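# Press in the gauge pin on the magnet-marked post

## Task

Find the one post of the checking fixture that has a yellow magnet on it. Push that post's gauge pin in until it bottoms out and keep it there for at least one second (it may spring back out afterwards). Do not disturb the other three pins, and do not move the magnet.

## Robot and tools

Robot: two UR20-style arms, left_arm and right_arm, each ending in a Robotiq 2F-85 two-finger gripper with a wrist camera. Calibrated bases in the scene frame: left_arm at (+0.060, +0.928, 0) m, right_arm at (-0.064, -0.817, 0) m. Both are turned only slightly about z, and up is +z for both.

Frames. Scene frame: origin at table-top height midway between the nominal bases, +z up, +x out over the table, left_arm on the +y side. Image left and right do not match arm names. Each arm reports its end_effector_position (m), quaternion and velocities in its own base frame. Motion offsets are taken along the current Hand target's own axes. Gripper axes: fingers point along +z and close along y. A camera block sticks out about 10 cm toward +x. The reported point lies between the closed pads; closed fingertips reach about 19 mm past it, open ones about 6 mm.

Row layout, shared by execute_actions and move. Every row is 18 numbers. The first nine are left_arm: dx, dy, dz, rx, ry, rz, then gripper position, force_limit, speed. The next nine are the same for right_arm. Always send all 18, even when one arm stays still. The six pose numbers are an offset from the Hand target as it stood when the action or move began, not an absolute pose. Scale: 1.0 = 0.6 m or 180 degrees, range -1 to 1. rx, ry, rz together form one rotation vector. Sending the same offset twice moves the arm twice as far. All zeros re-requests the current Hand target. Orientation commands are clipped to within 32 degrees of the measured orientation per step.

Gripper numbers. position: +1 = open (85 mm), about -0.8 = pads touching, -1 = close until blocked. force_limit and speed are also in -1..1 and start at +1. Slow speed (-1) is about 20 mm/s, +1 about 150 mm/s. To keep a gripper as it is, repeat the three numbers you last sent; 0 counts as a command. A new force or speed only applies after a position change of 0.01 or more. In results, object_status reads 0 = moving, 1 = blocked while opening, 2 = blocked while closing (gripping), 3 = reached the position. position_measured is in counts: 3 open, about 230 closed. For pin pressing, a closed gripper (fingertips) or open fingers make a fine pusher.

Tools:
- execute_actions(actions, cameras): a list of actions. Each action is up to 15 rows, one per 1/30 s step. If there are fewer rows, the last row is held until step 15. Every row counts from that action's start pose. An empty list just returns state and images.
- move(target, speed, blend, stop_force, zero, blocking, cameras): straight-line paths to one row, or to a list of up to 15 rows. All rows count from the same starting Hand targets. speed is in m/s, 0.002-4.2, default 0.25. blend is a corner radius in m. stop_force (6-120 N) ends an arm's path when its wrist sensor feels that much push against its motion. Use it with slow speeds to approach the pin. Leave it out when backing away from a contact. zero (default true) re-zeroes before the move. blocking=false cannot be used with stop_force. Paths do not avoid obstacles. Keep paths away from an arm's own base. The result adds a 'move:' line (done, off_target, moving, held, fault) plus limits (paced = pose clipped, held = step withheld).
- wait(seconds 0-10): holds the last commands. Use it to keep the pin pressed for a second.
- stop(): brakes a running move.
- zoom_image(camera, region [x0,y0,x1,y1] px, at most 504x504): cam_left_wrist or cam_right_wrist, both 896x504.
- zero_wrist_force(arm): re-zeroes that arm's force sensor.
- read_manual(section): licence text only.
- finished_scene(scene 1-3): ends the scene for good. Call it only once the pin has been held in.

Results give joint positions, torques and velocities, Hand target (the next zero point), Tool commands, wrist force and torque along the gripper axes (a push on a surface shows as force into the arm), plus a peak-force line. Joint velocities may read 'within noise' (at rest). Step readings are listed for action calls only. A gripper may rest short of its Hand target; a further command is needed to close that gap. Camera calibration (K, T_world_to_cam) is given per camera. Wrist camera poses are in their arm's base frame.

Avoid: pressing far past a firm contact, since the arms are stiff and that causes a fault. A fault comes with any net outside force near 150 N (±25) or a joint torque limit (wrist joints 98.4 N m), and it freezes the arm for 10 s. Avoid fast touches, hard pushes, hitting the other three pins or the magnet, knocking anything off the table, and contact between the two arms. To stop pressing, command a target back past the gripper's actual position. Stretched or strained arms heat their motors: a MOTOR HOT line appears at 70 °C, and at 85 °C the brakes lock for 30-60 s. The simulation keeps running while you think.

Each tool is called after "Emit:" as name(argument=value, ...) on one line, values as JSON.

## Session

Emit:
execute_actions(actions=[])

Scene clock: 0.00 s.
left_arm: end_effector_position=(+1.6020, +0.5513, +0.3701) position_measured=3 object_status=3 end_effector_quat_wxyz=(-0.049, +0.940, +0.190, +0.279) | right_arm: end_effector_position=(+0.4481, +0.4679, +0.3319) position_measured=3 object_status=3 end_effector_quat_wxyz=(-0.272, +0.502, +0.649, +0.503)
Joint positions: left_arm=[0.193 -0.686 0.985 -2.439 -1.472 -3.319] | right_arm=[4.007 -1.969 -2.772 1.193 2.076 2.519]
Joint velocities: within noise
Joint torques (N m): no reading
Motor temperatures (°C): left_arm=[24 35 26 38 34 34] | right_arm=[28 35 36 37 34 38]
Wrist force (N): no reading
Wrist torque (N m): no reading
Wrist force, peak (N): no reading
Hand target: left_arm +1.6020, +0.5513, +0.3701; -0.049, +0.940, +0.190, +0.279 | right_arm +0.4481, +0.4679, +0.3319; -0.272, +0.502, +0.649, +0.503
Tool commands: left_gripper/position=+1.0 left_gripper/force_limit=+1.0 left_gripper/speed=+1.0 right_gripper/position=+1.0 right_gripper/force_limit=+1.0 right_gripper/speed=+1.0
camera_calibration:
cam_left_wrist: T_world_to_cam=[[0.280319, -0.958405, -0.0536817, 0.116011], [-0.933413, -0.259108, -0.248199, 1.75322], [0.223966, 0.119682, -0.967221, 0.0591923], [0, 0, 0, 1]] pos_world=[1.5907, 0.558373, 0.498626]
cam_right_wrist: T_world_to_cam=[[0.956613, -0.13676, 0.257272, -0.433465], [0.120637, -0.61784, -0.776995, 0.502422], [0.265214, 0.774319, -0.574535, -0.162484], [0, 0, 0, 1]] pos_world=[0.39714, 0.37695, 0.408545]

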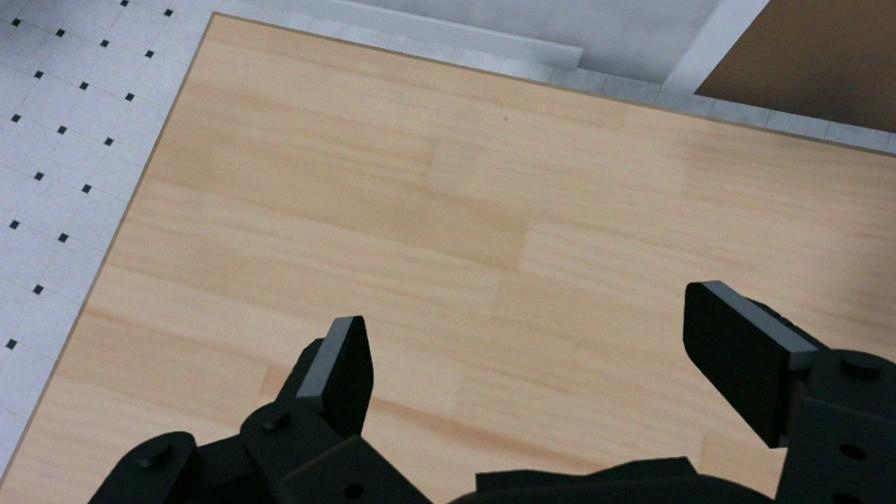

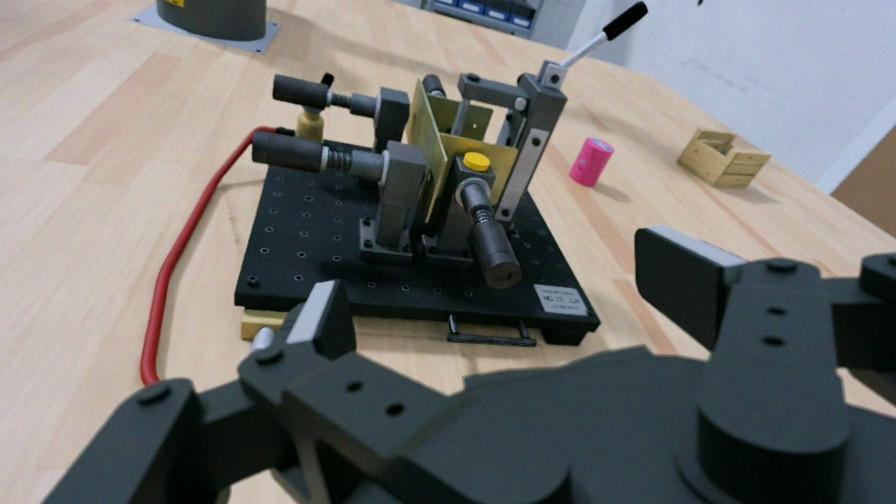

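Emit:
zoom_image(camera="cam_right_wrist", region=[400, 120, 580, 320])

Scaled by 2.520 from the camera's 896x504 image, which has a finer 1280x720 frame.

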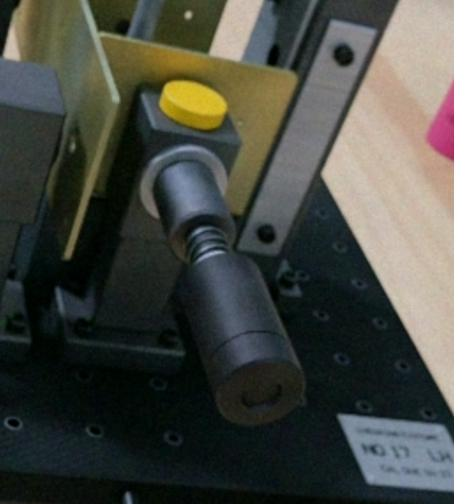

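Emit:
move(target=[0,0,0,0,0,0,1,1,1,-0.2178,0.066,0.3148,0.0617,-0.0424,0.1079,-1,0.5,0], speed=0.3, cameras=["cam_right_wrist"])

Emit:
zoom_image(camera="cam_right_wrist", region=[320, 0, 640, 300])

Scene clock: 2.83 s.
left_arm: end_effector_position=(+1.6020, +0.5513, +0.3701) position_measured=3 object_status=3 end_effector_quat_wxyz=(-0.049, +0.940, +0.190, +0.279) | right_arm: end_effector_position=(+0.5588, +0.5928, +0.1694) position_measured=232 object_status=3 end_effector_quat_wxyz=(-0.356, +0.608, +0.617, +0.351)
Joint positions: left_arm=[0.193 -0.686 0.985 -2.439 -1.472 -3.319] | right_arm=[3.953 -2.181 -2.515 0.874 2.221 2.686]
Joint velocities: within noise
Joint torques (N m): left_arm=[2.92 -278.52 -108.64 -11.48 2.14 -0.16] | right_arm=[-20.19 109.41 26.28 5.27 6.97 5.87]
Motor temperatures (°C): left_arm=[24 35 26 38 34 34] | right_arm=[28 35 36 37 34 38]
Wrist force (N): left_arm=[0.2 0.0 -0.1] | right_arm=[-0.6 0.7 0.3]
Wrist torque (N m): left_arm=[0.01 -0.03 0.00] | right_arm=[0.22 0.40 -0.35]
Wrist force, peak (N): left_arm=[0.7 -0.5 -0.3] | right_arm=[-1.5 2.4 3.0]
Hand target: left_arm +1.6020, +0.5513, +0.3701; -0.049, +0.940, +0.190, +0.279 | right_arm +0.5589, +0.5929, +0.1693; -0.356, +0.608, +0.617, +0.351
Off the commanded pose: left_arm 0.000 m, 0 deg | right_arm 0.000 m, 0 deg.
move: done
camera_calibration:
cam_right_wrist: T_world_to_cam=[[0.98604, -0.127896, -0.106618, -0.440517], [-0.166244, -0.720177, -0.673579, 0.643457], [0.00936447, 0.6819, -0.731385, -0.157559], [0, 0, 0, 1]] pos_world=[0.542814, 0.514502, 0.271215]
Images, in order (width x height): cam_right_wrist 896x504.

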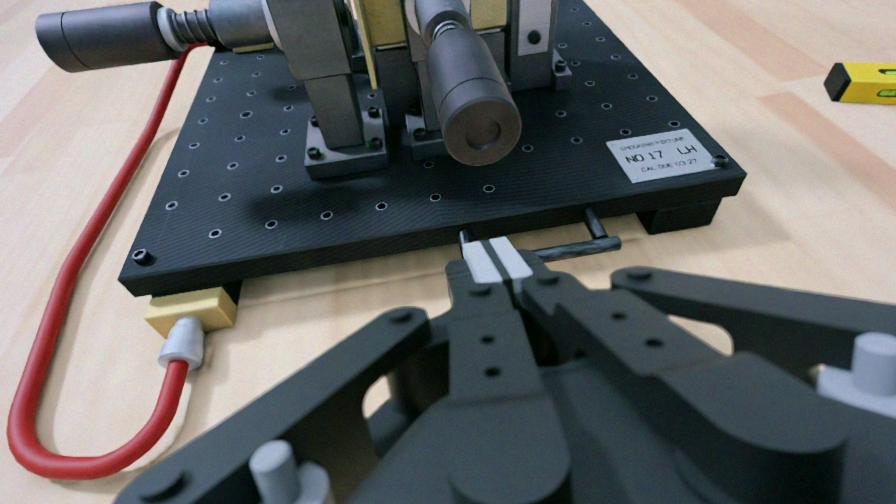

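Scaled by 1.575 from the camera's 896x504 image, which has a finer 1280x720 frame.

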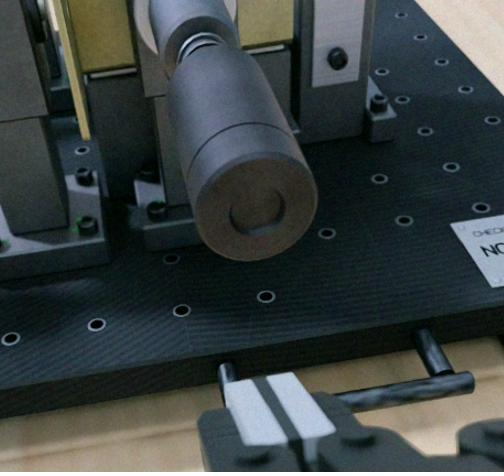

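Emit:
move(target=[0,0,0,0,0,0,1,1,1,0.0118,0.0175,0.0507,0,0,0,-1,0.5,0], speed=0.15, cameras=["cam_right_wrist"])

Emit:
zoom_image(camera="cam_right_wrist", region=[320, 0, 640, 300])

Scene clock: 4.50 s.
left_arm: end_effector_position=(+1.6020, +0.5513, +0.3701) position_measured=3 object_status=3 end_effector_quat_wxyz=(-0.049, +0.940, +0.190, +0.279) | right_arm: end_effector_position=(+0.5689, +0.6227, +0.1603) position_measured=232 object_status=3 end_effector_quat_wxyz=(-0.356, +0.608, +0.617, +0.351)
Joint positions: left_arm=[0.193 -0.686 0.985 -2.439 -1.472 -3.319] | right_arm=[3.974 -2.202 -2.478 0.868 2.205 2.703]
Joint velocities: within noise
Joint torques (N m): left_arm=[3.09 -277.46 -106.31 -11.83 1.78 0.57] | right_arm=[12.49 114.76 30.65 4.09 -2.25 4.66]
Motor temperatures (°C): left_arm=[24 35 26 38 34 34] | right_arm=[28 35 36 37 34 38]
Wrist force (N): left_arm=[0.3 -0.1 0.1] | right_arm=[-0.6 1.2 0.3]
Wrist torque (N m): left_arm=[0.00 -0.04 -0.01] | right_arm=[0.32 0.41 -0.33]
Wrist force, peak (N): left_arm=[0.6 0.1 -0.1] | right_arm=[-0.8 1.4 1.0]
Hand target: left_arm +1.6020, +0.5513, +0.3701; -0.049, +0.940, +0.190, +0.279 | right_arm +0.5689, +0.6229, +0.1602; -0.356, +0.608, +0.617, +0.351
Off the commanded pose: left_arm 0.000 m, 0 deg | right_arm 0.000 m, 0 deg.
move: done
camera_calibration:
cam_right_wrist: T_world_to_cam=[[0.986025, -0.127898, -0.106753, -0.447476], [-0.166338, -0.720174, -0.673558, 0.660573], [0.00926629, 0.681902, -0.731384, -0.184786], [0, 0, 0, 1]] pos_world=[0.552814, 0.544502, 0.262015]
Images, in order (width x height): cam_right_wrist 896x504.

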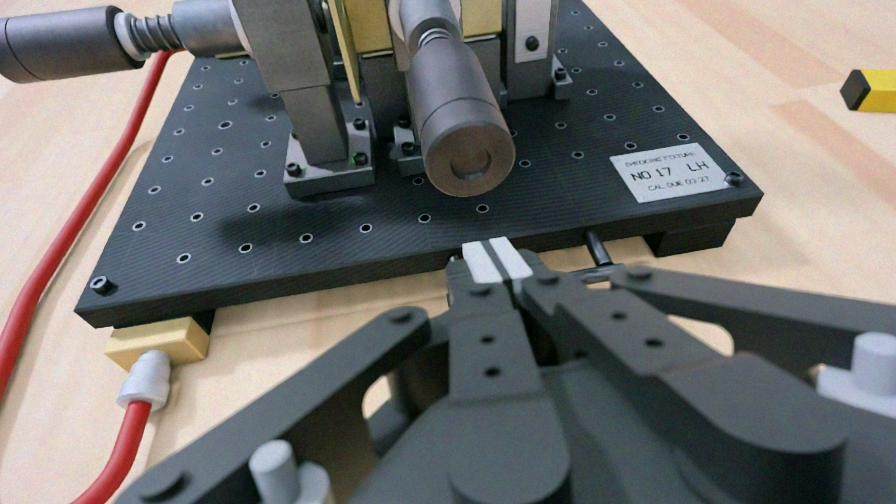

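Scaled by 1.575 from the camera's 896x504 image, which has a finer 1280x720 frame.

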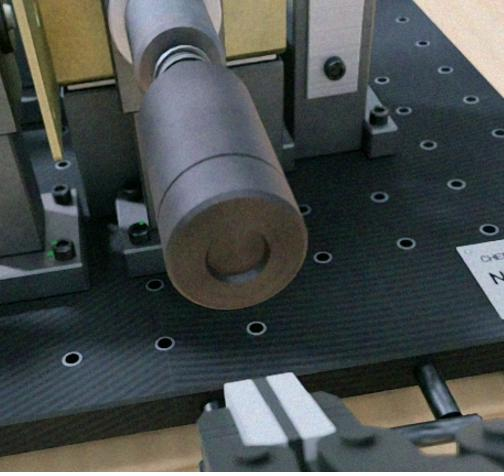

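Emit:
move(target=[0,0,0,0,0,0,1,1,1,0.0195,0.0078,0.0753,0,0,0,-1,0.5,0], speed=0.15, cameras=["cam_right_wrist"])

Emit:
zoom_image(camera="cam_right_wrist", region=[320, 0, 640, 300])

Scene clock: 7.90 s.
left_arm: end_effector_position=(+1.6020, +0.5513, +0.3701) position_measured=3 object_status=3 end_effector_quat_wxyz=(-0.049, +0.940, +0.190, +0.279) | right_arm: end_effector_position=(+0.5729, +0.6678, +0.1478) position_measured=232 object_status=3 end_effector_quat_wxyz=(-0.356, +0.608, +0.617, +0.351)
Joint positions: left_arm=[0.193 -0.686 0.985 -2.439 -1.472 -3.319] | right_arm=[4.015 -2.23 -2.435 0.871 2.173 2.734]
Joint velocities: within noise
Joint torques (N m): left_arm=[-0.51 -281.32 -109.41 -11.14 3.01 1.45] | right_arm=[28.47 121.05 36.44 11.07 -2.92 5.92]
Motor temperatures (°C): left_arm=[24 35 26 38 34 34] | right_arm=[28 35 36 37 34 38]
Wrist force (N): left_arm=[0.2 -0.2 -0.3] | right_arm=[-3.5 -1.2 -9.0]
Wrist torque (N m): left_arm=[-0.02 -0.02 0.00] | right_arm=[0.13 0.61 -0.27]
Wrist force, peak (N): left_arm=[0.7 -0.2 -0.2] | right_arm=[-3.6 -0.9 -9.2]
Hand target: left_arm +1.6020, +0.5513, +0.3701; -0.049, +0.940, +0.190, +0.279 | right_arm +0.5729, +0.6680, +0.1477; -0.356, +0.608, +0.617, +0.351
Off the commanded pose: left_arm 0.000 m, 0 deg | right_arm 0.000 m, 0 deg.
move: done
camera_calibration:
cam_right_wrist: T_world_to_cam=[[0.986027, -0.127892, -0.106747, -0.446995], [-0.16633, -0.720176, -0.673559, 0.68529], [0.00926613, 0.681902, -0.731385, -0.224578], [0, 0, 0, 1]] pos_world=[0.556814, 0.589502, 0.249615]
Images, in order (width x height): cam_right_wrist 896x504.

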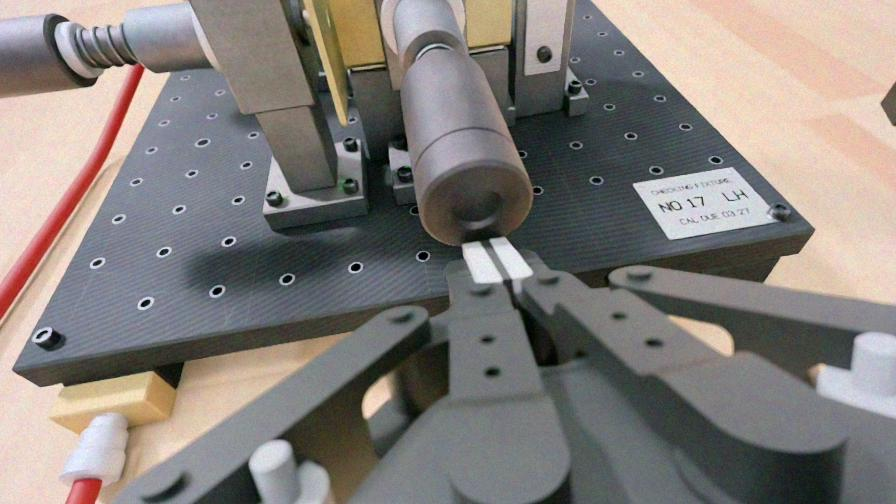

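Scaled by 1.575 from the camera's 896x504 image, which has a finer 1280x720 frame.

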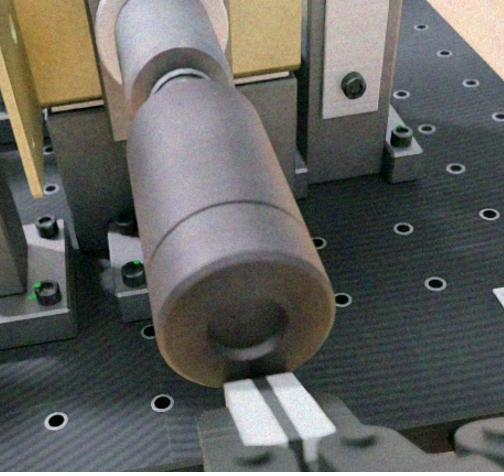

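Emit:
move(target=[[0,0,0,0,0,0,1,1,1,-0.015,0,-0.026,0,0,0,-1,0.5,0],[0,0,0,0,0,0,1,1,1,0.0023,-0.0042,-0.036,0,0,0,-1,0.5,0]], speed=0.06, cameras=["cam_right_wrist"])

Emit:
zoom_image(camera="cam_right_wrist", region=[320, 0, 640, 300])

Scene clock: 9.33 s.
left_arm: end_effector_position=(+1.6020, +0.5513, +0.3701) position_measured=3 object_status=3 end_effector_quat_wxyz=(-0.049, +0.940, +0.190, +0.279) | right_arm: end_effector_position=(+0.5707, +0.6499, +0.1596) position_measured=232 object_status=3 end_effector_quat_wxyz=(-0.356, +0.608, +0.617, +0.351)
Joint positions: left_arm=[0.193 -0.686 0.985 -2.439 -1.472 -3.319] | right_arm=[4 -2.207 -2.454 0.86 2.185 2.723]
Joint velocities: within noise
Joint torques (N m): left_arm=[0 -281.89 -111.34 -11.27 3.15 1.65] | right_arm=[17.76 168.77 -2.82 5.02 -2.16 5.57]
Motor temperatures (°C): left_arm=[24 35 26 38 34 34] | right_arm=[28 35 36 37 34 38]
Wrist force (N): left_arm=[0.3 0.0 -0.3] | right_arm=[-1.2 0.5 0.0]
Wrist torque (N m): left_arm=[0.01 -0.04 0.00] | right_arm=[0.16 0.54 -0.30]
Wrist force, peak (N): left_arm=[0.5 -0.2 -0.4] | right_arm=[-3.3 -1.9 -9.6]
Hand target: left_arm +1.6020, +0.5513, +0.3701; -0.049, +0.940, +0.190, +0.279 | right_arm +0.5707, +0.6499, +0.1597; -0.356, +0.608, +0.617, +0.351
Off the commanded pose: left_arm 0.000 m, 0 deg | right_arm 0.000 m, 0 deg.
move: done
camera_calibration:
cam_right_wrist: T_world_to_cam=[[0.986026, -0.127958, -0.106674, -0.445935], [-0.166328, -0.720164, -0.673571, 0.679994], [0.00936606, 0.681902, -0.731384, -0.203777], [0, 0, 0, 1]] pos_world=[0.554714, 0.571602, 0.261415]
Images, in order (width x height): cam_right_wrist 896x504.

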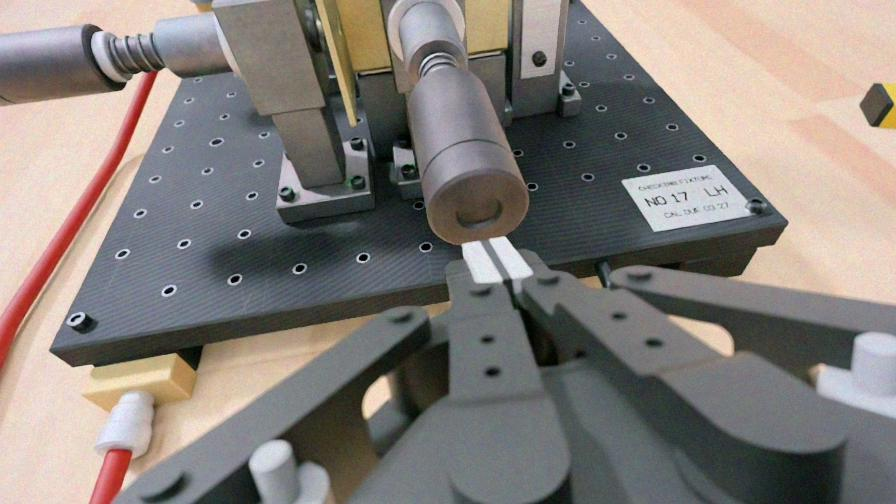

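Scaled by 1.575 from the camera's 896x504 image, which has a finer 1280x720 frame.

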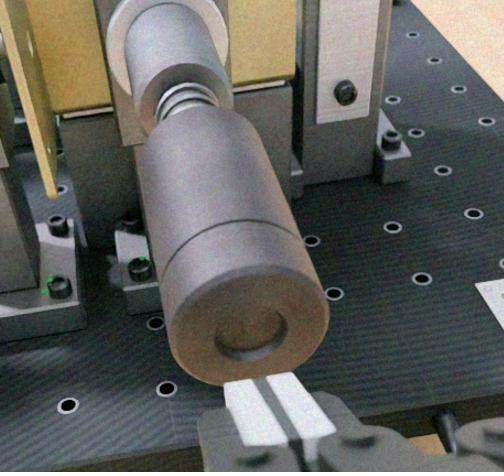

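Emit:
move(target=[0,0,0,0,0,0,1,1,1,0.0457,0.0023,0.0793,0,0,0,-1,0.5,0], speed=0.02, stop_force=30, cameras=["cam_right_wrist"])

Emit:
zoom_image(camera="cam_right_wrist", region=[320, 0, 640, 300])

Scene clock: 13.10 s.
left_arm: end_effector_position=(+1.6020, +0.5513, +0.3701) position_measured=3 object_status=3 end_effector_quat_wxyz=(-0.049, +0.940, +0.190, +0.279) | right_arm: end_effector_position=(+0.5710, +0.6809, +0.1597) position_measured=232 object_status=3 end_effector_quat_wxyz=(-0.356, +0.608, +0.617, +0.351)
Joint positions: left_arm=[0.193 -0.686 0.985 -2.439 -1.472 -3.319] | right_arm=[4.03 -2.211 -2.427 0.85 2.161 2.745]
Joint velocities: within noise
Joint torques (N m): left_arm=[1.67 -282.04 -114.88 -11.14 4.29 2.46] | right_arm=[-8 167.62 24.36 14.12 6.85 -6.52]
Motor temperatures (°C): left_arm=[24 35 26 38 34 34] | right_arm=[28 35 36 37 34 38]
Wrist force (N): left_arm=[0.1 -0.4 -0.3] | right_arm=[-12.2 -2.6 -31.3]
Wrist torque (N m): left_arm=[-0.06 0.00 -0.01] | right_arm=[0.19 0.66 -0.29]
Wrist force, peak (N): left_arm=[0.7 -0.3 -0.3] | right_arm=[-40.1 -12.0 -128.5]
Hand target: left_arm +1.6020, +0.5513, +0.3701; -0.049, +0.940, +0.190, +0.279 | right_arm +0.5710, +0.6809, +0.1597; -0.356, +0.608, +0.617, +0.351 (not the last commanded pose)
Off the commanded pose: left_arm 0.000 m, 0 deg | right_arm 0.024 m, 0 deg.
move: contact (right_arm)
camera_calibration:
cam_right_wrist: T_world_to_cam=[[0.986025, -0.127898, -0.106753, -0.442157], [-0.166338, -0.720174, -0.673558, 0.7025], [0.00926629, 0.681902, -0.731384, -0.224858], [0, 0, 0, 1]] pos_world=[0.554914, 0.602702, 0.261515]
Images, in order (width x height): cam_right_wrist 896x504.

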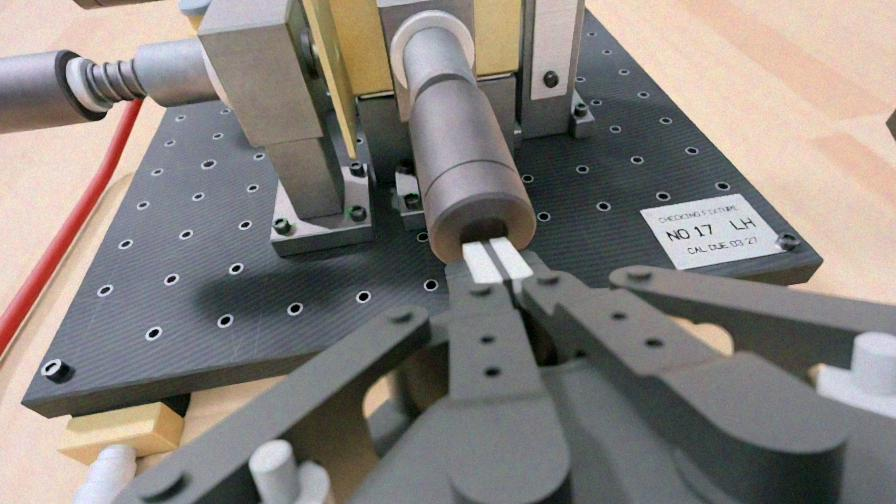

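Scaled by 1.575 from the camera's 896x504 image, which has a finer 1280x720 frame.

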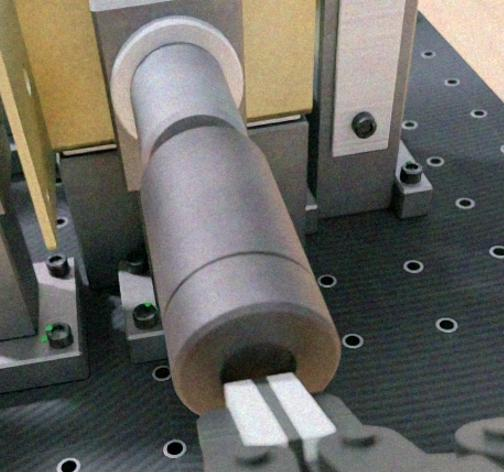

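Emit:
wait(seconds=1.2, cameras=[])

Emit:
move(target=[0,0,0,0,0,0,1,1,1,-0.05,0,-0.0866,0,0,0,-1,0.5,0], speed=0.1, cameras=["cam_right_wrist"])

Scene clock: 14.50 s.
left_arm: end_effector_position=(+1.6020, +0.5513, +0.3701) position_measured=3 object_status=3 end_effector_quat_wxyz=(-0.049, +0.940, +0.190, +0.279) | right_arm: end_effector_position=(+0.5710, +0.6809, +0.1597) position_measured=232 object_status=3 end_effector_quat_wxyz=(-0.356, +0.608, +0.617, +0.351)
Joint positions: left_arm=[0.193 -0.686 0.985 -2.439 -1.472 -3.319] | right_arm=[4.03 -2.211 -2.427 0.85 2.161 2.745]
Joint velocities: within noise
Joint torques (N m): left_arm=[6.73 -288.46 -113.15 -11.04 4.71 2.58] | right_arm=[0.48 168.34 23.78 12.6 7.93 -6.63]
Motor temperatures (°C): left_arm=[24 35 26 38 34 34] | right_arm=[28 35 36 37 34 38]
Wrist force (N): left_arm=[0.4 -0.1 0.0] | right_arm=[-12.8 -3.0 -27.3]
Wrist torque (N m): left_arm=[-0.01 -0.06 0.00] | right_arm=[0.10 0.58 -0.28]
Wrist force, peak (N): left_arm=[0.5 -0.4 0.0] | right_arm=[-12.4 -2.8 -30.8]
Hand target: left_arm +1.6020, +0.5513, +0.3701; -0.049, +0.940, +0.190, +0.279 | right_arm +0.5710, +0.6809, +0.1597; -0.356, +0.608, +0.617, +0.351 (not the last commanded pose)
Tool commands: left_gripper/position=+1.0 left_gripper/force_limit=+1.0 left_gripper/speed=+1.0 right_gripper/position=-1.0 right_gripper/force_limit=+0.5 right_gripper/speed=+0.0
Off the commanded pose: left_arm 0.000 m, 0 deg | right_arm 0.024 m, 0 deg.
wait: 1.20 s; at rest from the start
No camera images: "cameras" was empty.

Scene clock: 15.57 s.
left_arm: end_effector_position=(+1.6020, +0.5513, +0.3701) position_measured=3 object_status=3 end_effector_quat_wxyz=(-0.049, +0.940, +0.190, +0.279) | right_arm: end_effector_position=(+0.5719, +0.6211, +0.1597) position_measured=232 object_status=3 end_effector_quat_wxyz=(-0.356, +0.608, +0.617, +0.351)
Joint positions: left_arm=[0.193 -0.686 0.985 -2.439 -1.472 -3.319] | right_arm=[3.969 -2.203 -2.476 0.864 2.209 2.699]
Joint velocities: within noise
Joint torques (N m): left_arm=[8.41 -290.62 -115.17 -11.27 4.76 1.68] | right_arm=[-36.65 164.16 -4.81 15.05 8.36 -6.02]
Motor temperatures (°C): left_arm=[24 35 26 38 34 34] | right_arm=[28 35 36 37 34 38]
Wrist force (N): left_arm=[0.3 0.1 0.1] | right_arm=[-0.2 0.6 0.9]
Wrist torque (N m): left_arm=[0.02 -0.04 -0.01] | right_arm=[0.22 0.34 -0.34]
Wrist force, peak (N): left_arm=[0.5 -0.3 -0.4] | right_arm=[-13.0 -3.1 -26.9]
Hand target: left_arm +1.6020, +0.5513, +0.3701; -0.049, +0.940, +0.190, +0.279 | right_arm +0.5719, +0.6209, +0.1597; -0.356, +0.608, +0.617, +0.351
Off the commanded pose: left_arm 0.000 m, 0 deg | right_arm 0.000 m, 0 deg.
move: done
camera_calibration:
cam_right_wrist: T_world_to_cam=[[0.986025, -0.127898, -0.106753, -0.450705], [-0.166338, -0.720174, -0.673558, 0.659511], [0.00926629, 0.681902, -0.731384, -0.18402], [0, 0, 0, 1]] pos_world=[0.555814, 0.542802, 0.261515]
Images, in order (width x height): cam_right_wrist 896x504.

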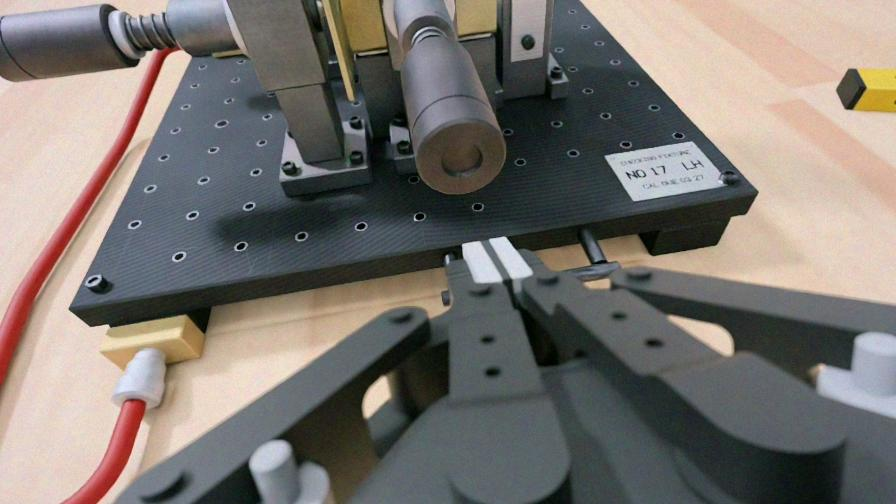

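Emit:
finished_scene(scene=2)

The scene is finished: the task was done.


## Next scene

The same job, from a new start.

Emit:
execute_actions(actions=[])

Scene clock: 0.00 s.
left_arm: end_effector_position=(+0.3071, -0.4220, +0.1602) position_measured=3 object_status=3 end_effector_quat_wxyz=(+0.066, +0.956, -0.074, +0.275) | right_arm: end_effector_position=(+0.4900, -0.3027, +0.2369) position_measured=3 object_status=3 end_effector_quat_wxyz=(+0.548, -0.467, -0.511, -0.471)
Joint positions: left_arm=[-1.763 -1.739 2.857 -2.766 -1.003 1.555] | right_arm=[2.511 -2.074 -2.06 -2.212 2.389 -0.015]
Joint velocities: within noise
Joint torques (N m): no reading
Motor temperatures (°C): left_arm=[24 35 26 38 34 33] | right_arm=[28 35 35 36 33 38]
Wrist force (N): no reading
Wrist torque (N m): no reading
Wrist force, peak (N): no reading
Hand target: left_arm +0.3071, -0.4220, +0.1602; +0.066, +0.956, -0.074, +0.275 | right_arm +0.4900, -0.3027, +0.2369; +0.548, -0.467, -0.511, -0.471
Tool commands: left_gripper/position=+1.0 left_gripper/force_limit=+1.0 left_gripper/speed=+1.0 right_gripper/position=+1.0 right_gripper/force_limit=+1.0 right_gripper/speed=+1.0
camera_calibration:
cam_left_wrist: T_world_to_cam=[[-0.285835, -0.958093, 0.0188626, -0.30276], [-0.929607, 0.27245, -0.248197, 0.463413], [0.232657, -0.0884782, -0.968526, 0.172428], [0, 0, 0, 1]] pos_world=[0.304136, -0.401073, 0.28773]
cam_right_wrist: T_world_to_cam=[[0.978979, 0.0562001, -0.196068, -0.399553], [-0.174505, -0.266853, -0.947807, 0.238768], [-0.105588, 0.962097, -0.251436, 0.530477], [0, 0, 0, 1]] pos_world=[0.488832, -0.424199, 0.281347]

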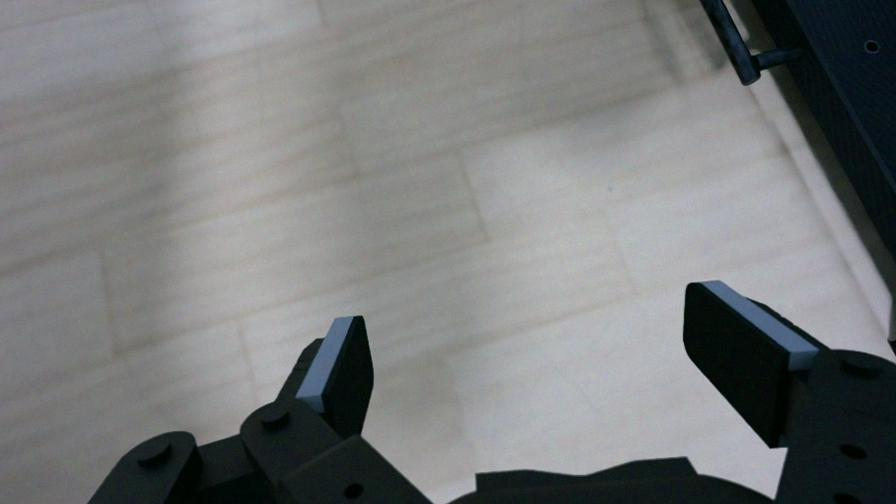

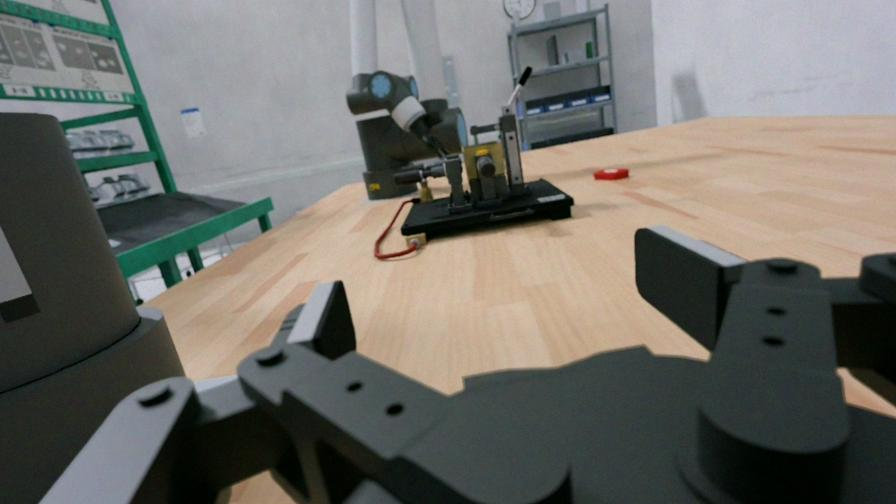

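Emit:
zoom_image(camera="cam_right_wrist", region=[340, 50, 600, 270])

Emit:
zoom_image(camera="cam_right_wrist", region=[390, 90, 550, 220])

Scaled by 1.938 from the camera's 896x504 image, which has a finer 1280x720 frame.

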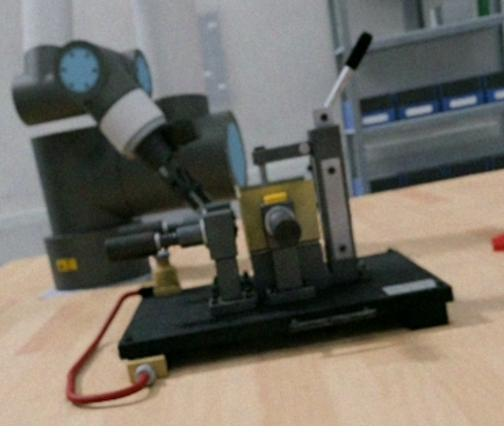

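Scaled by 3.150 from the camera's 896x504 image, which has a finer 1280x720 frame.

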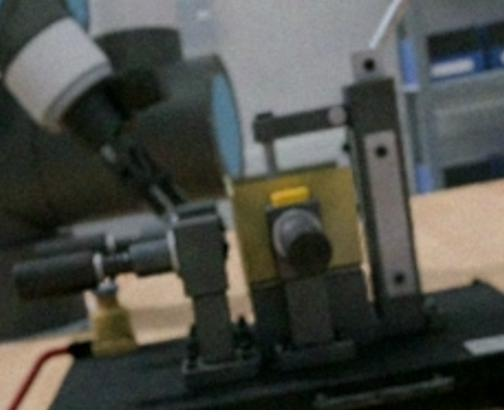

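Emit:
move(target=[0,0,0,0,0,0,1,1,1,-0.0167,0.1025,0.7125,0,0,0,-1,0.5,0], speed=0.4, cameras=[])

Emit:
move(target=[0,0,0,0,0,0,1,1,1,-0.0167,0.1025,0.7125,-0.0308,-0.1798,-0.0024,-1,0.5,0], speed=0.4, cameras=["cam_right_wrist"])

Emit:
zoom_image(camera="cam_right_wrist", region=[280, 0, 680, 300])

Scene clock: 5.13 s.
left_arm: end_effector_position=(+0.3071, -0.4220, +0.1602) position_measured=3 object_status=3 end_effector_quat_wxyz=(+0.066, +0.956, -0.074, +0.275) | right_arm: end_effector_position=(+0.4992, +0.1291, +0.2433) position_measured=232 object_status=3 end_effector_quat_wxyz=(+0.547, -0.467, -0.511, -0.470)
Joint positions: left_arm=[-1.763 -1.739 2.857 -2.766 -1.003 1.555] | right_arm=[3.135 -1.92 -2.374 -2.307 3.007 -0.285]
Joint velocities: within noise
Joint torques (N m): left_arm=[1.54 -6.1 -58.18 -8.28 3.42 -0.78] | right_arm=[23.22 83.75 49.62 -6.29 3.51 -4.73]
Motor temperatures (°C): left_arm=[24 35 26 38 34 33] | right_arm=[28 35 35 36 33 38]
Wrist force (N): left_arm=[0.2 0.0 -0.2] | right_arm=[0.2 -0.3 1.4]
Wrist torque (N m): left_arm=[0.00 -0.02 0.00] | right_arm=[0.12 -0.07 -0.04]
Wrist force, peak (N): left_arm=[-0.1 -0.5 -0.3] | right_arm=[0.1 -0.2 5.3]
Hand target: left_arm +0.3071, -0.4220, +0.1602; +0.066, +0.956, -0.074, +0.275 | right_arm +0.4992, +0.1292, +0.2433; +0.548, -0.467, -0.511, -0.471
Off the commanded pose: left_arm 0.000 m, 0 deg | right_arm 0.000 m, 0 deg.
move: done
No camera images: "cameras" was empty.

Scene clock: 6.97 s.
left_arm: end_effector_position=(+0.3071, -0.4220, +0.1602) position_measured=3 object_status=3 end_effector_quat_wxyz=(+0.066, +0.956, -0.074, +0.275) | right_arm: end_effector_position=(+0.5084, +0.5609, +0.2497) position_measured=232 object_status=3 end_effector_quat_wxyz=(-0.359, +0.603, +0.622, +0.348)
Joint positions: left_arm=[-1.763 -1.739 2.857 -2.766 -1.003 1.555] | right_arm=[3.973 -1.757 -2.222 -2.982 4.065 -0.451]
Joint velocities: within noise
Joint torques (N m): left_arm=[6.8 -9.03 -62.42 -8.91 3.98 -1.07] | right_arm=[27.83 67.7 80.16 -6.58 4.16 6.29]
Motor temperatures (°C): left_arm=[24 35 26 38 34 33] | right_arm=[28 35 35 36 33 38]
Wrist force (N): left_arm=[-0.3 -0.1 -0.1] | right_arm=[0.7 0.8 0.3]
Wrist torque (N m): left_arm=[-0.01 0.05 0.00] | right_arm=[0.59 -0.08 -0.16]
Wrist force, peak (N): left_arm=[0.4 0.1 -0.4] | right_arm=[4.4 0.4 4.1]
Hand target: left_arm +0.3071, -0.4220, +0.1602; +0.066, +0.956, -0.074, +0.275 | right_arm +0.5084, +0.5610, +0.2497; -0.359, +0.603, +0.622, +0.348
Off the commanded pose: left_arm 0.000 m, 0 deg | right_arm 0.000 m, 0 deg.
move: done
camera_calibration:
cam_right_wrist: T_world_to_cam=[[0.987943, -0.112217, -0.106659, -0.396075], [-0.154812, -0.722535, -0.673778, 0.661678], [-0.00145586, 0.682167, -0.731195, -0.0713408], [0, 0, 0, 1]] pos_world=[0.493631, 0.482305, 0.351415]
Images, in order (width x height): cam_right_wrist 896x504.

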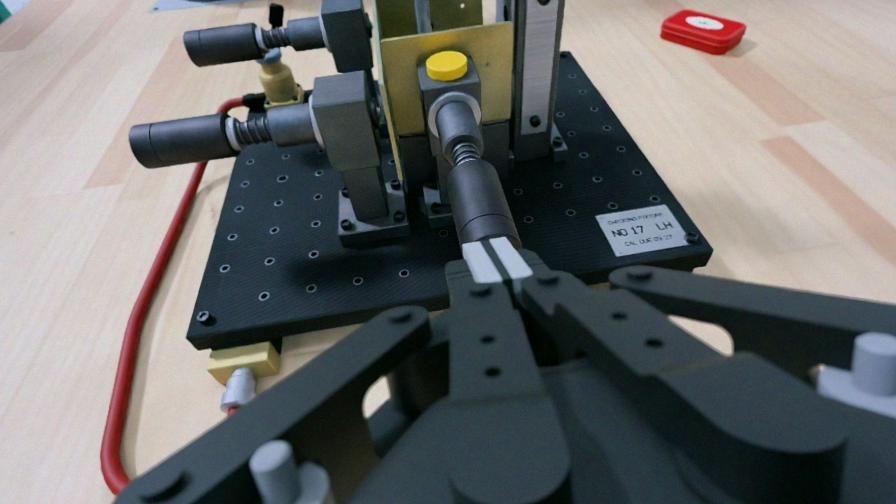

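Scaled by 1.260 from the camera's 896x504 image, which has a finer 1280x720 frame.

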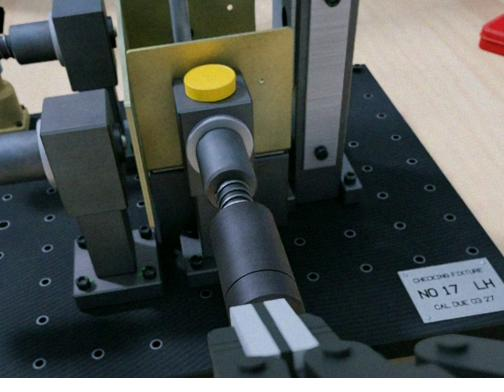

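Emit:
move(target=[0,0,0,0,0,0,1,1,1,-0.0882,0.0215,0.1407,0,0,0,-1,0.5,0], speed=0.2, cameras=["cam_right_wrist"])

Emit:
zoom_image(camera="cam_right_wrist", region=[320, 0, 640, 300])

Scene clock: 8.47 s.
left_arm: end_effector_position=(+0.3071, -0.4220, +0.1602) position_measured=3 object_status=3 end_effector_quat_wxyz=(+0.066, +0.956, -0.074, +0.275) | right_arm: end_effector_position=(+0.5198, +0.6080, +0.1617) position_measured=232 object_status=3 end_effector_quat_wxyz=(-0.359, +0.603, +0.622, +0.348) end_effector_velocity=(+0.000, +0.001, -0.003) end_effector_angular_velocity=(-0.002, +0.003, -0.001)
Joint positions: left_arm=[-1.763 -1.739 2.857 -2.766 -1.003 1.555] | right_arm=[4.013 -1.885 -2.223 -2.834 4.096 -0.421]
Joint velocities: left_arm=[within noise] | right_arm=[0.001 -0.005 0 0.002 0.001 0.002]
Joint torques (N m): left_arm=[2.36 -7.13 -63.33 -7.38 3.32 -0.3] | right_arm=[17.44 94.31 66.59 2.57 3.14 6.03]
Motor temperatures (°C): left_arm=[24 35 26 38 34 33] | right_arm=[28 35 35 36 33 38]
Wrist force (N): left_arm=[-0.1 -0.1 0.1] | right_arm=[0.0 -0.5 1.6]
Wrist torque (N m): left_arm=[-0.01 0.02 0.00] | right_arm=[0.52 0.15 -0.15]
Wrist force, peak (N): left_arm=[0.1 0.0 -0.4] | right_arm=[-1.0 0.2 3.5]
Hand target: left_arm +0.3071, -0.4220, +0.1602; +0.066, +0.956, -0.074, +0.275 | right_arm +0.5199, +0.6080, +0.1616; -0.359, +0.603, +0.622, +0.348
Off the commanded pose: left_arm 0.000 m, 0 deg | right_arm 0.000 m, 0 deg.
move: done
camera_calibration:
cam_right_wrist: T_world_to_cam=[[0.987943, -0.112231, -0.106643, -0.411425], [-0.154811, -0.72263, -0.673676, 0.638272], [-0.00145603, 0.682063, -0.731292, -0.167646], [0, 0, 0, 1]] pos_world=[0.505031, 0.529405, 0.263515]
Images, in order (width x height): cam_right_wrist 896x504.

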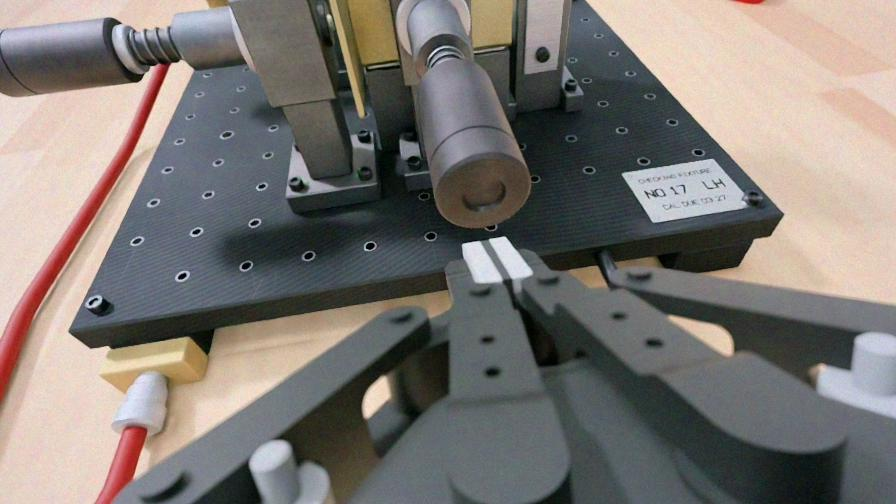

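Scaled by 1.575 from the camera's 896x504 image, which has a finer 1280x720 frame.

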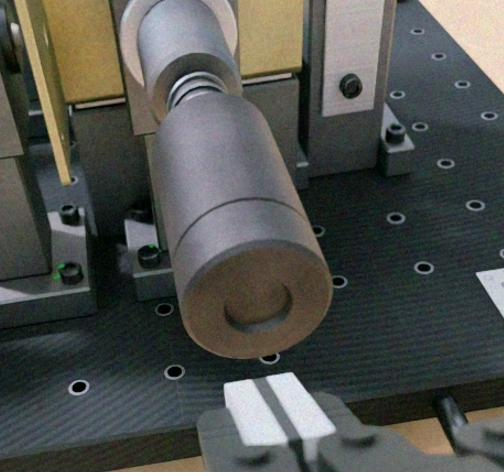

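Emit:
move(target=[[0,0,0,0,0,0,1,1,1,0.0227,0.0061,0.0291,0,0,0,-1,0.5,0],[0,0,0,0,0,0,1,1,1,0.0335,0.0068,0.0478,0,0,0,-1,0.5,0],[0,0,0,0,0,0,1,1,1,0.0502,0.0078,0.0767,0,0,0,-1,0.5,0]], speed=[0.06,0.025,0.008], stop_force=25, cameras=["cam_right_wrist"])

Emit:
zoom_image(camera="cam_right_wrist", region=[320, 0, 640, 300])

Scene clock: 12.00 s.
left_arm: end_effector_position=(+0.3071, -0.4220, +0.1602) position_measured=3 object_status=3 end_effector_quat_wxyz=(+0.066, +0.956, -0.074, +0.275) | right_arm: end_effector_position=(+0.5228, +0.6495, +0.1646) position_measured=232 object_status=3 end_effector_quat_wxyz=(-0.359, +0.603, +0.622, +0.348)
Joint positions: left_arm=[-1.763 -1.739 2.857 -2.766 -1.003 1.555] | right_arm=[4.053 -1.9 -2.188 -2.838 4.128 -0.392]
Joint velocities: within noise
Joint torques (N m): left_arm=[11.43 -7.03 -63.94 -7.15 4.44 -1.12] | right_arm=[-7.96 134.72 61.81 8.25 -4.98 -7.91]
Motor temperatures (°C): left_arm=[24 35 26 38 34 33] | right_arm=[28 35 35 36 33 38]
Wrist force (N): left_arm=[0.1 -0.1 -0.2] | right_arm=[-9.0 -3.4 -23.5]
Wrist torque (N m): left_arm=[-0.02 -0.01 0.00] | right_arm=[0.70 0.22 -0.16]
Wrist force, peak (N): left_arm=[0.5 0.1 -0.3] | right_arm=[-15.0 -4.8 -50.8]
Hand target: left_arm +0.3071, -0.4220, +0.1602; +0.066, +0.956, -0.074, +0.275 | right_arm +0.5229, +0.6495, +0.1647; -0.359, +0.603, +0.622, +0.348 (not the last commanded pose)
Off the commanded pose: left_arm 0.000 m, 0 deg | right_arm 0.014 m, 0 deg.
move: contact (right_arm); path passed 2 of 3 targets
camera_calibration:
cam_right_wrist: T_world_to_cam=[[0.987943, -0.112231, -0.106643, -0.409422], [-0.154811, -0.72263, -0.673676, 0.670679], [-0.00145603, 0.682063, -0.731292, -0.193826], [0, 0, 0, 1]] pos_world=[0.508031, 0.570905, 0.266415]
Images, in order (width x height): cam_right_wrist 896x504.

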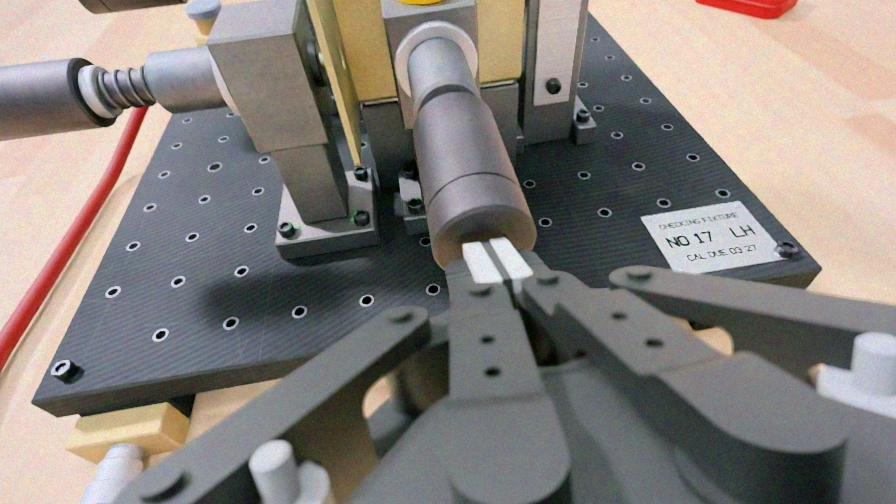

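Scaled by 1.575 from the camera's 896x504 image, which has a finer 1280x720 frame.

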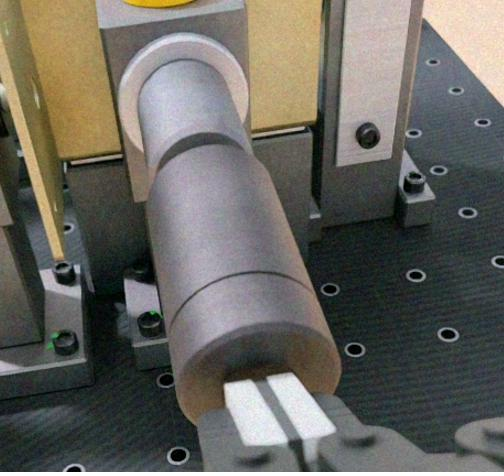

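Bottomed. I'll hold briefly, then retract.

Emit:
wait(seconds=1.2, cameras=[])

Emit:
move(target=[0,0,0,0,0,0,1,1,1,-0.04,0,-0.0693,0,0,0,-1,0.5,0], speed=0.1, cameras=["cam_right_wrist"])

Scene clock: 13.37 s.
left_arm: end_effector_position=(+0.3071, -0.4220, +0.1602) position_measured=3 object_status=3 end_effector_quat_wxyz=(+0.066, +0.956, -0.074, +0.275) | right_arm: end_effector_position=(+0.5229, +0.6495, +0.1647) position_measured=232 object_status=3 end_effector_quat_wxyz=(-0.359, +0.603, +0.622, +0.348)
Joint positions: left_arm=[-1.763 -1.739 2.857 -2.766 -1.003 1.555] | right_arm=[4.053 -1.9 -2.188 -2.838 4.128 -0.392]
Joint velocities: within noise
Joint torques (N m): left_arm=[7.72 -10.69 -63.8 -7.55 4.52 -1.02] | right_arm=[-8.69 135.97 62.62 7.4 -4.61 -7.5]
Motor temperatures (°C): left_arm=[24 35 26 38 34 33] | right_arm=[28 35 35 36 33 38]
Wrist force (N): left_arm=[0.1 0.0 0.2] | right_arm=[-10.1 -4.2 -20.7]
Wrist torque (N m): left_arm=[0.00 -0.02 0.00] | right_arm=[0.65 0.17 -0.16]
Wrist force, peak (N): left_arm=[-0.5 -0.1 -0.2] | right_arm=[-9.5 -3.6 -22.9]
Hand target: left_arm +0.3071, -0.4220, +0.1602; +0.066, +0.956, -0.074, +0.275 | right_arm +0.5229, +0.6495, +0.1647; -0.359, +0.603, +0.622, +0.348 (not the last commanded pose)
Tool commands: left_gripper/position=+1.0 left_gripper/force_limit=+1.0 left_gripper/speed=+1.0 right_gripper/position=-1.0 right_gripper/force_limit=+0.5 right_gripper/speed=+0.0
Off the commanded pose: left_arm 0.000 m, 0 deg | right_arm 0.014 m, 0 deg.
wait: 1.20 s; at rest from the start
No camera images: "cameras" was empty.

Scene clock: 14.30 s.
left_arm: end_effector_position=(+0.3071, -0.4220, +0.1602) position_measured=3 object_status=3 end_effector_quat_wxyz=(+0.066, +0.956, -0.074, +0.275) | right_arm: end_effector_position=(+0.5243, +0.6017, +0.1647) position_measured=232 object_status=3 end_effector_quat_wxyz=(-0.359, +0.603, +0.622, +0.348)
Joint positions: left_arm=[-1.763 -1.739 2.857 -2.766 -1.003 1.555] | right_arm=[4 -1.884 -2.22 -2.844 4.086 -0.431]
Joint velocities: within noise
Joint torques (N m): left_arm=[12.79 -9.61 -66.05 -7.45 3.64 -0.92] | right_arm=[-1.95 131.2 39.17 -7.51 -4.79 -8.53]
Motor temperatures (°C): left_arm=[24 35 26 38 34 33] | right_arm=[28 35 35 36 33 38]
Wrist force (N): left_arm=[0.3 0.3 0.0] | right_arm=[-0.2 0.0 1.3]
Wrist torque (N m): left_arm=[0.06 -0.05 0.00] | right_arm=[0.60 0.18 -0.16]
Wrist force, peak (N): left_arm=[0.4 -0.1 0.0] | right_arm=[-10.0 -4.0 -20.8]
Hand target: left_arm +0.3071, -0.4220, +0.1602; +0.066, +0.956, -0.074, +0.275 | right_arm +0.5243, +0.6015, +0.1647; -0.359, +0.603, +0.622, +0.348
Off the commanded pose: left_arm 0.000 m, 0 deg | right_arm 0.000 m, 0 deg.
move: done
camera_calibration:
cam_right_wrist: T_world_to_cam=[[0.987944, -0.112297, -0.106569, -0.416254], [-0.154809, -0.72262, -0.673688, 0.636366], [-0.00135607, 0.682063, -0.731292, -0.161272], [0, 0, 0, 1]] pos_world=[0.509532, 0.523105, 0.266415]
Images, in order (width x height): cam_right_wrist 896x504.

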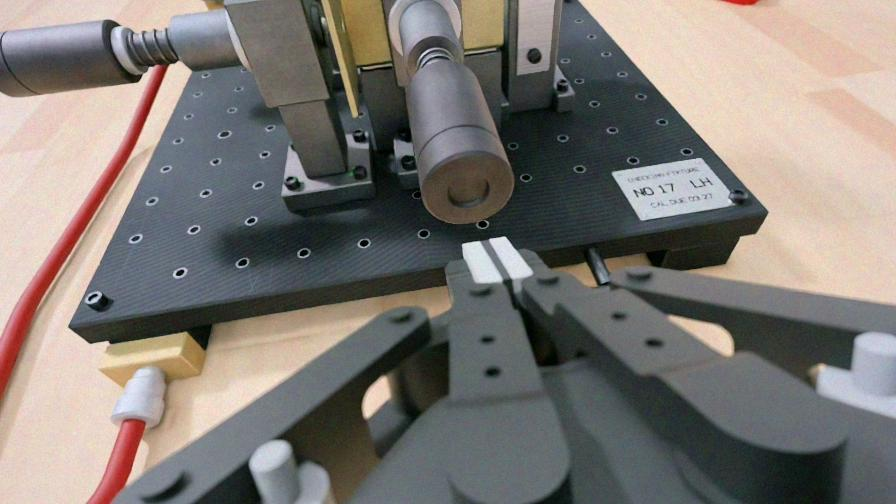

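Emit:
finished_scene(scene=3)

The scene is finished: the task was done.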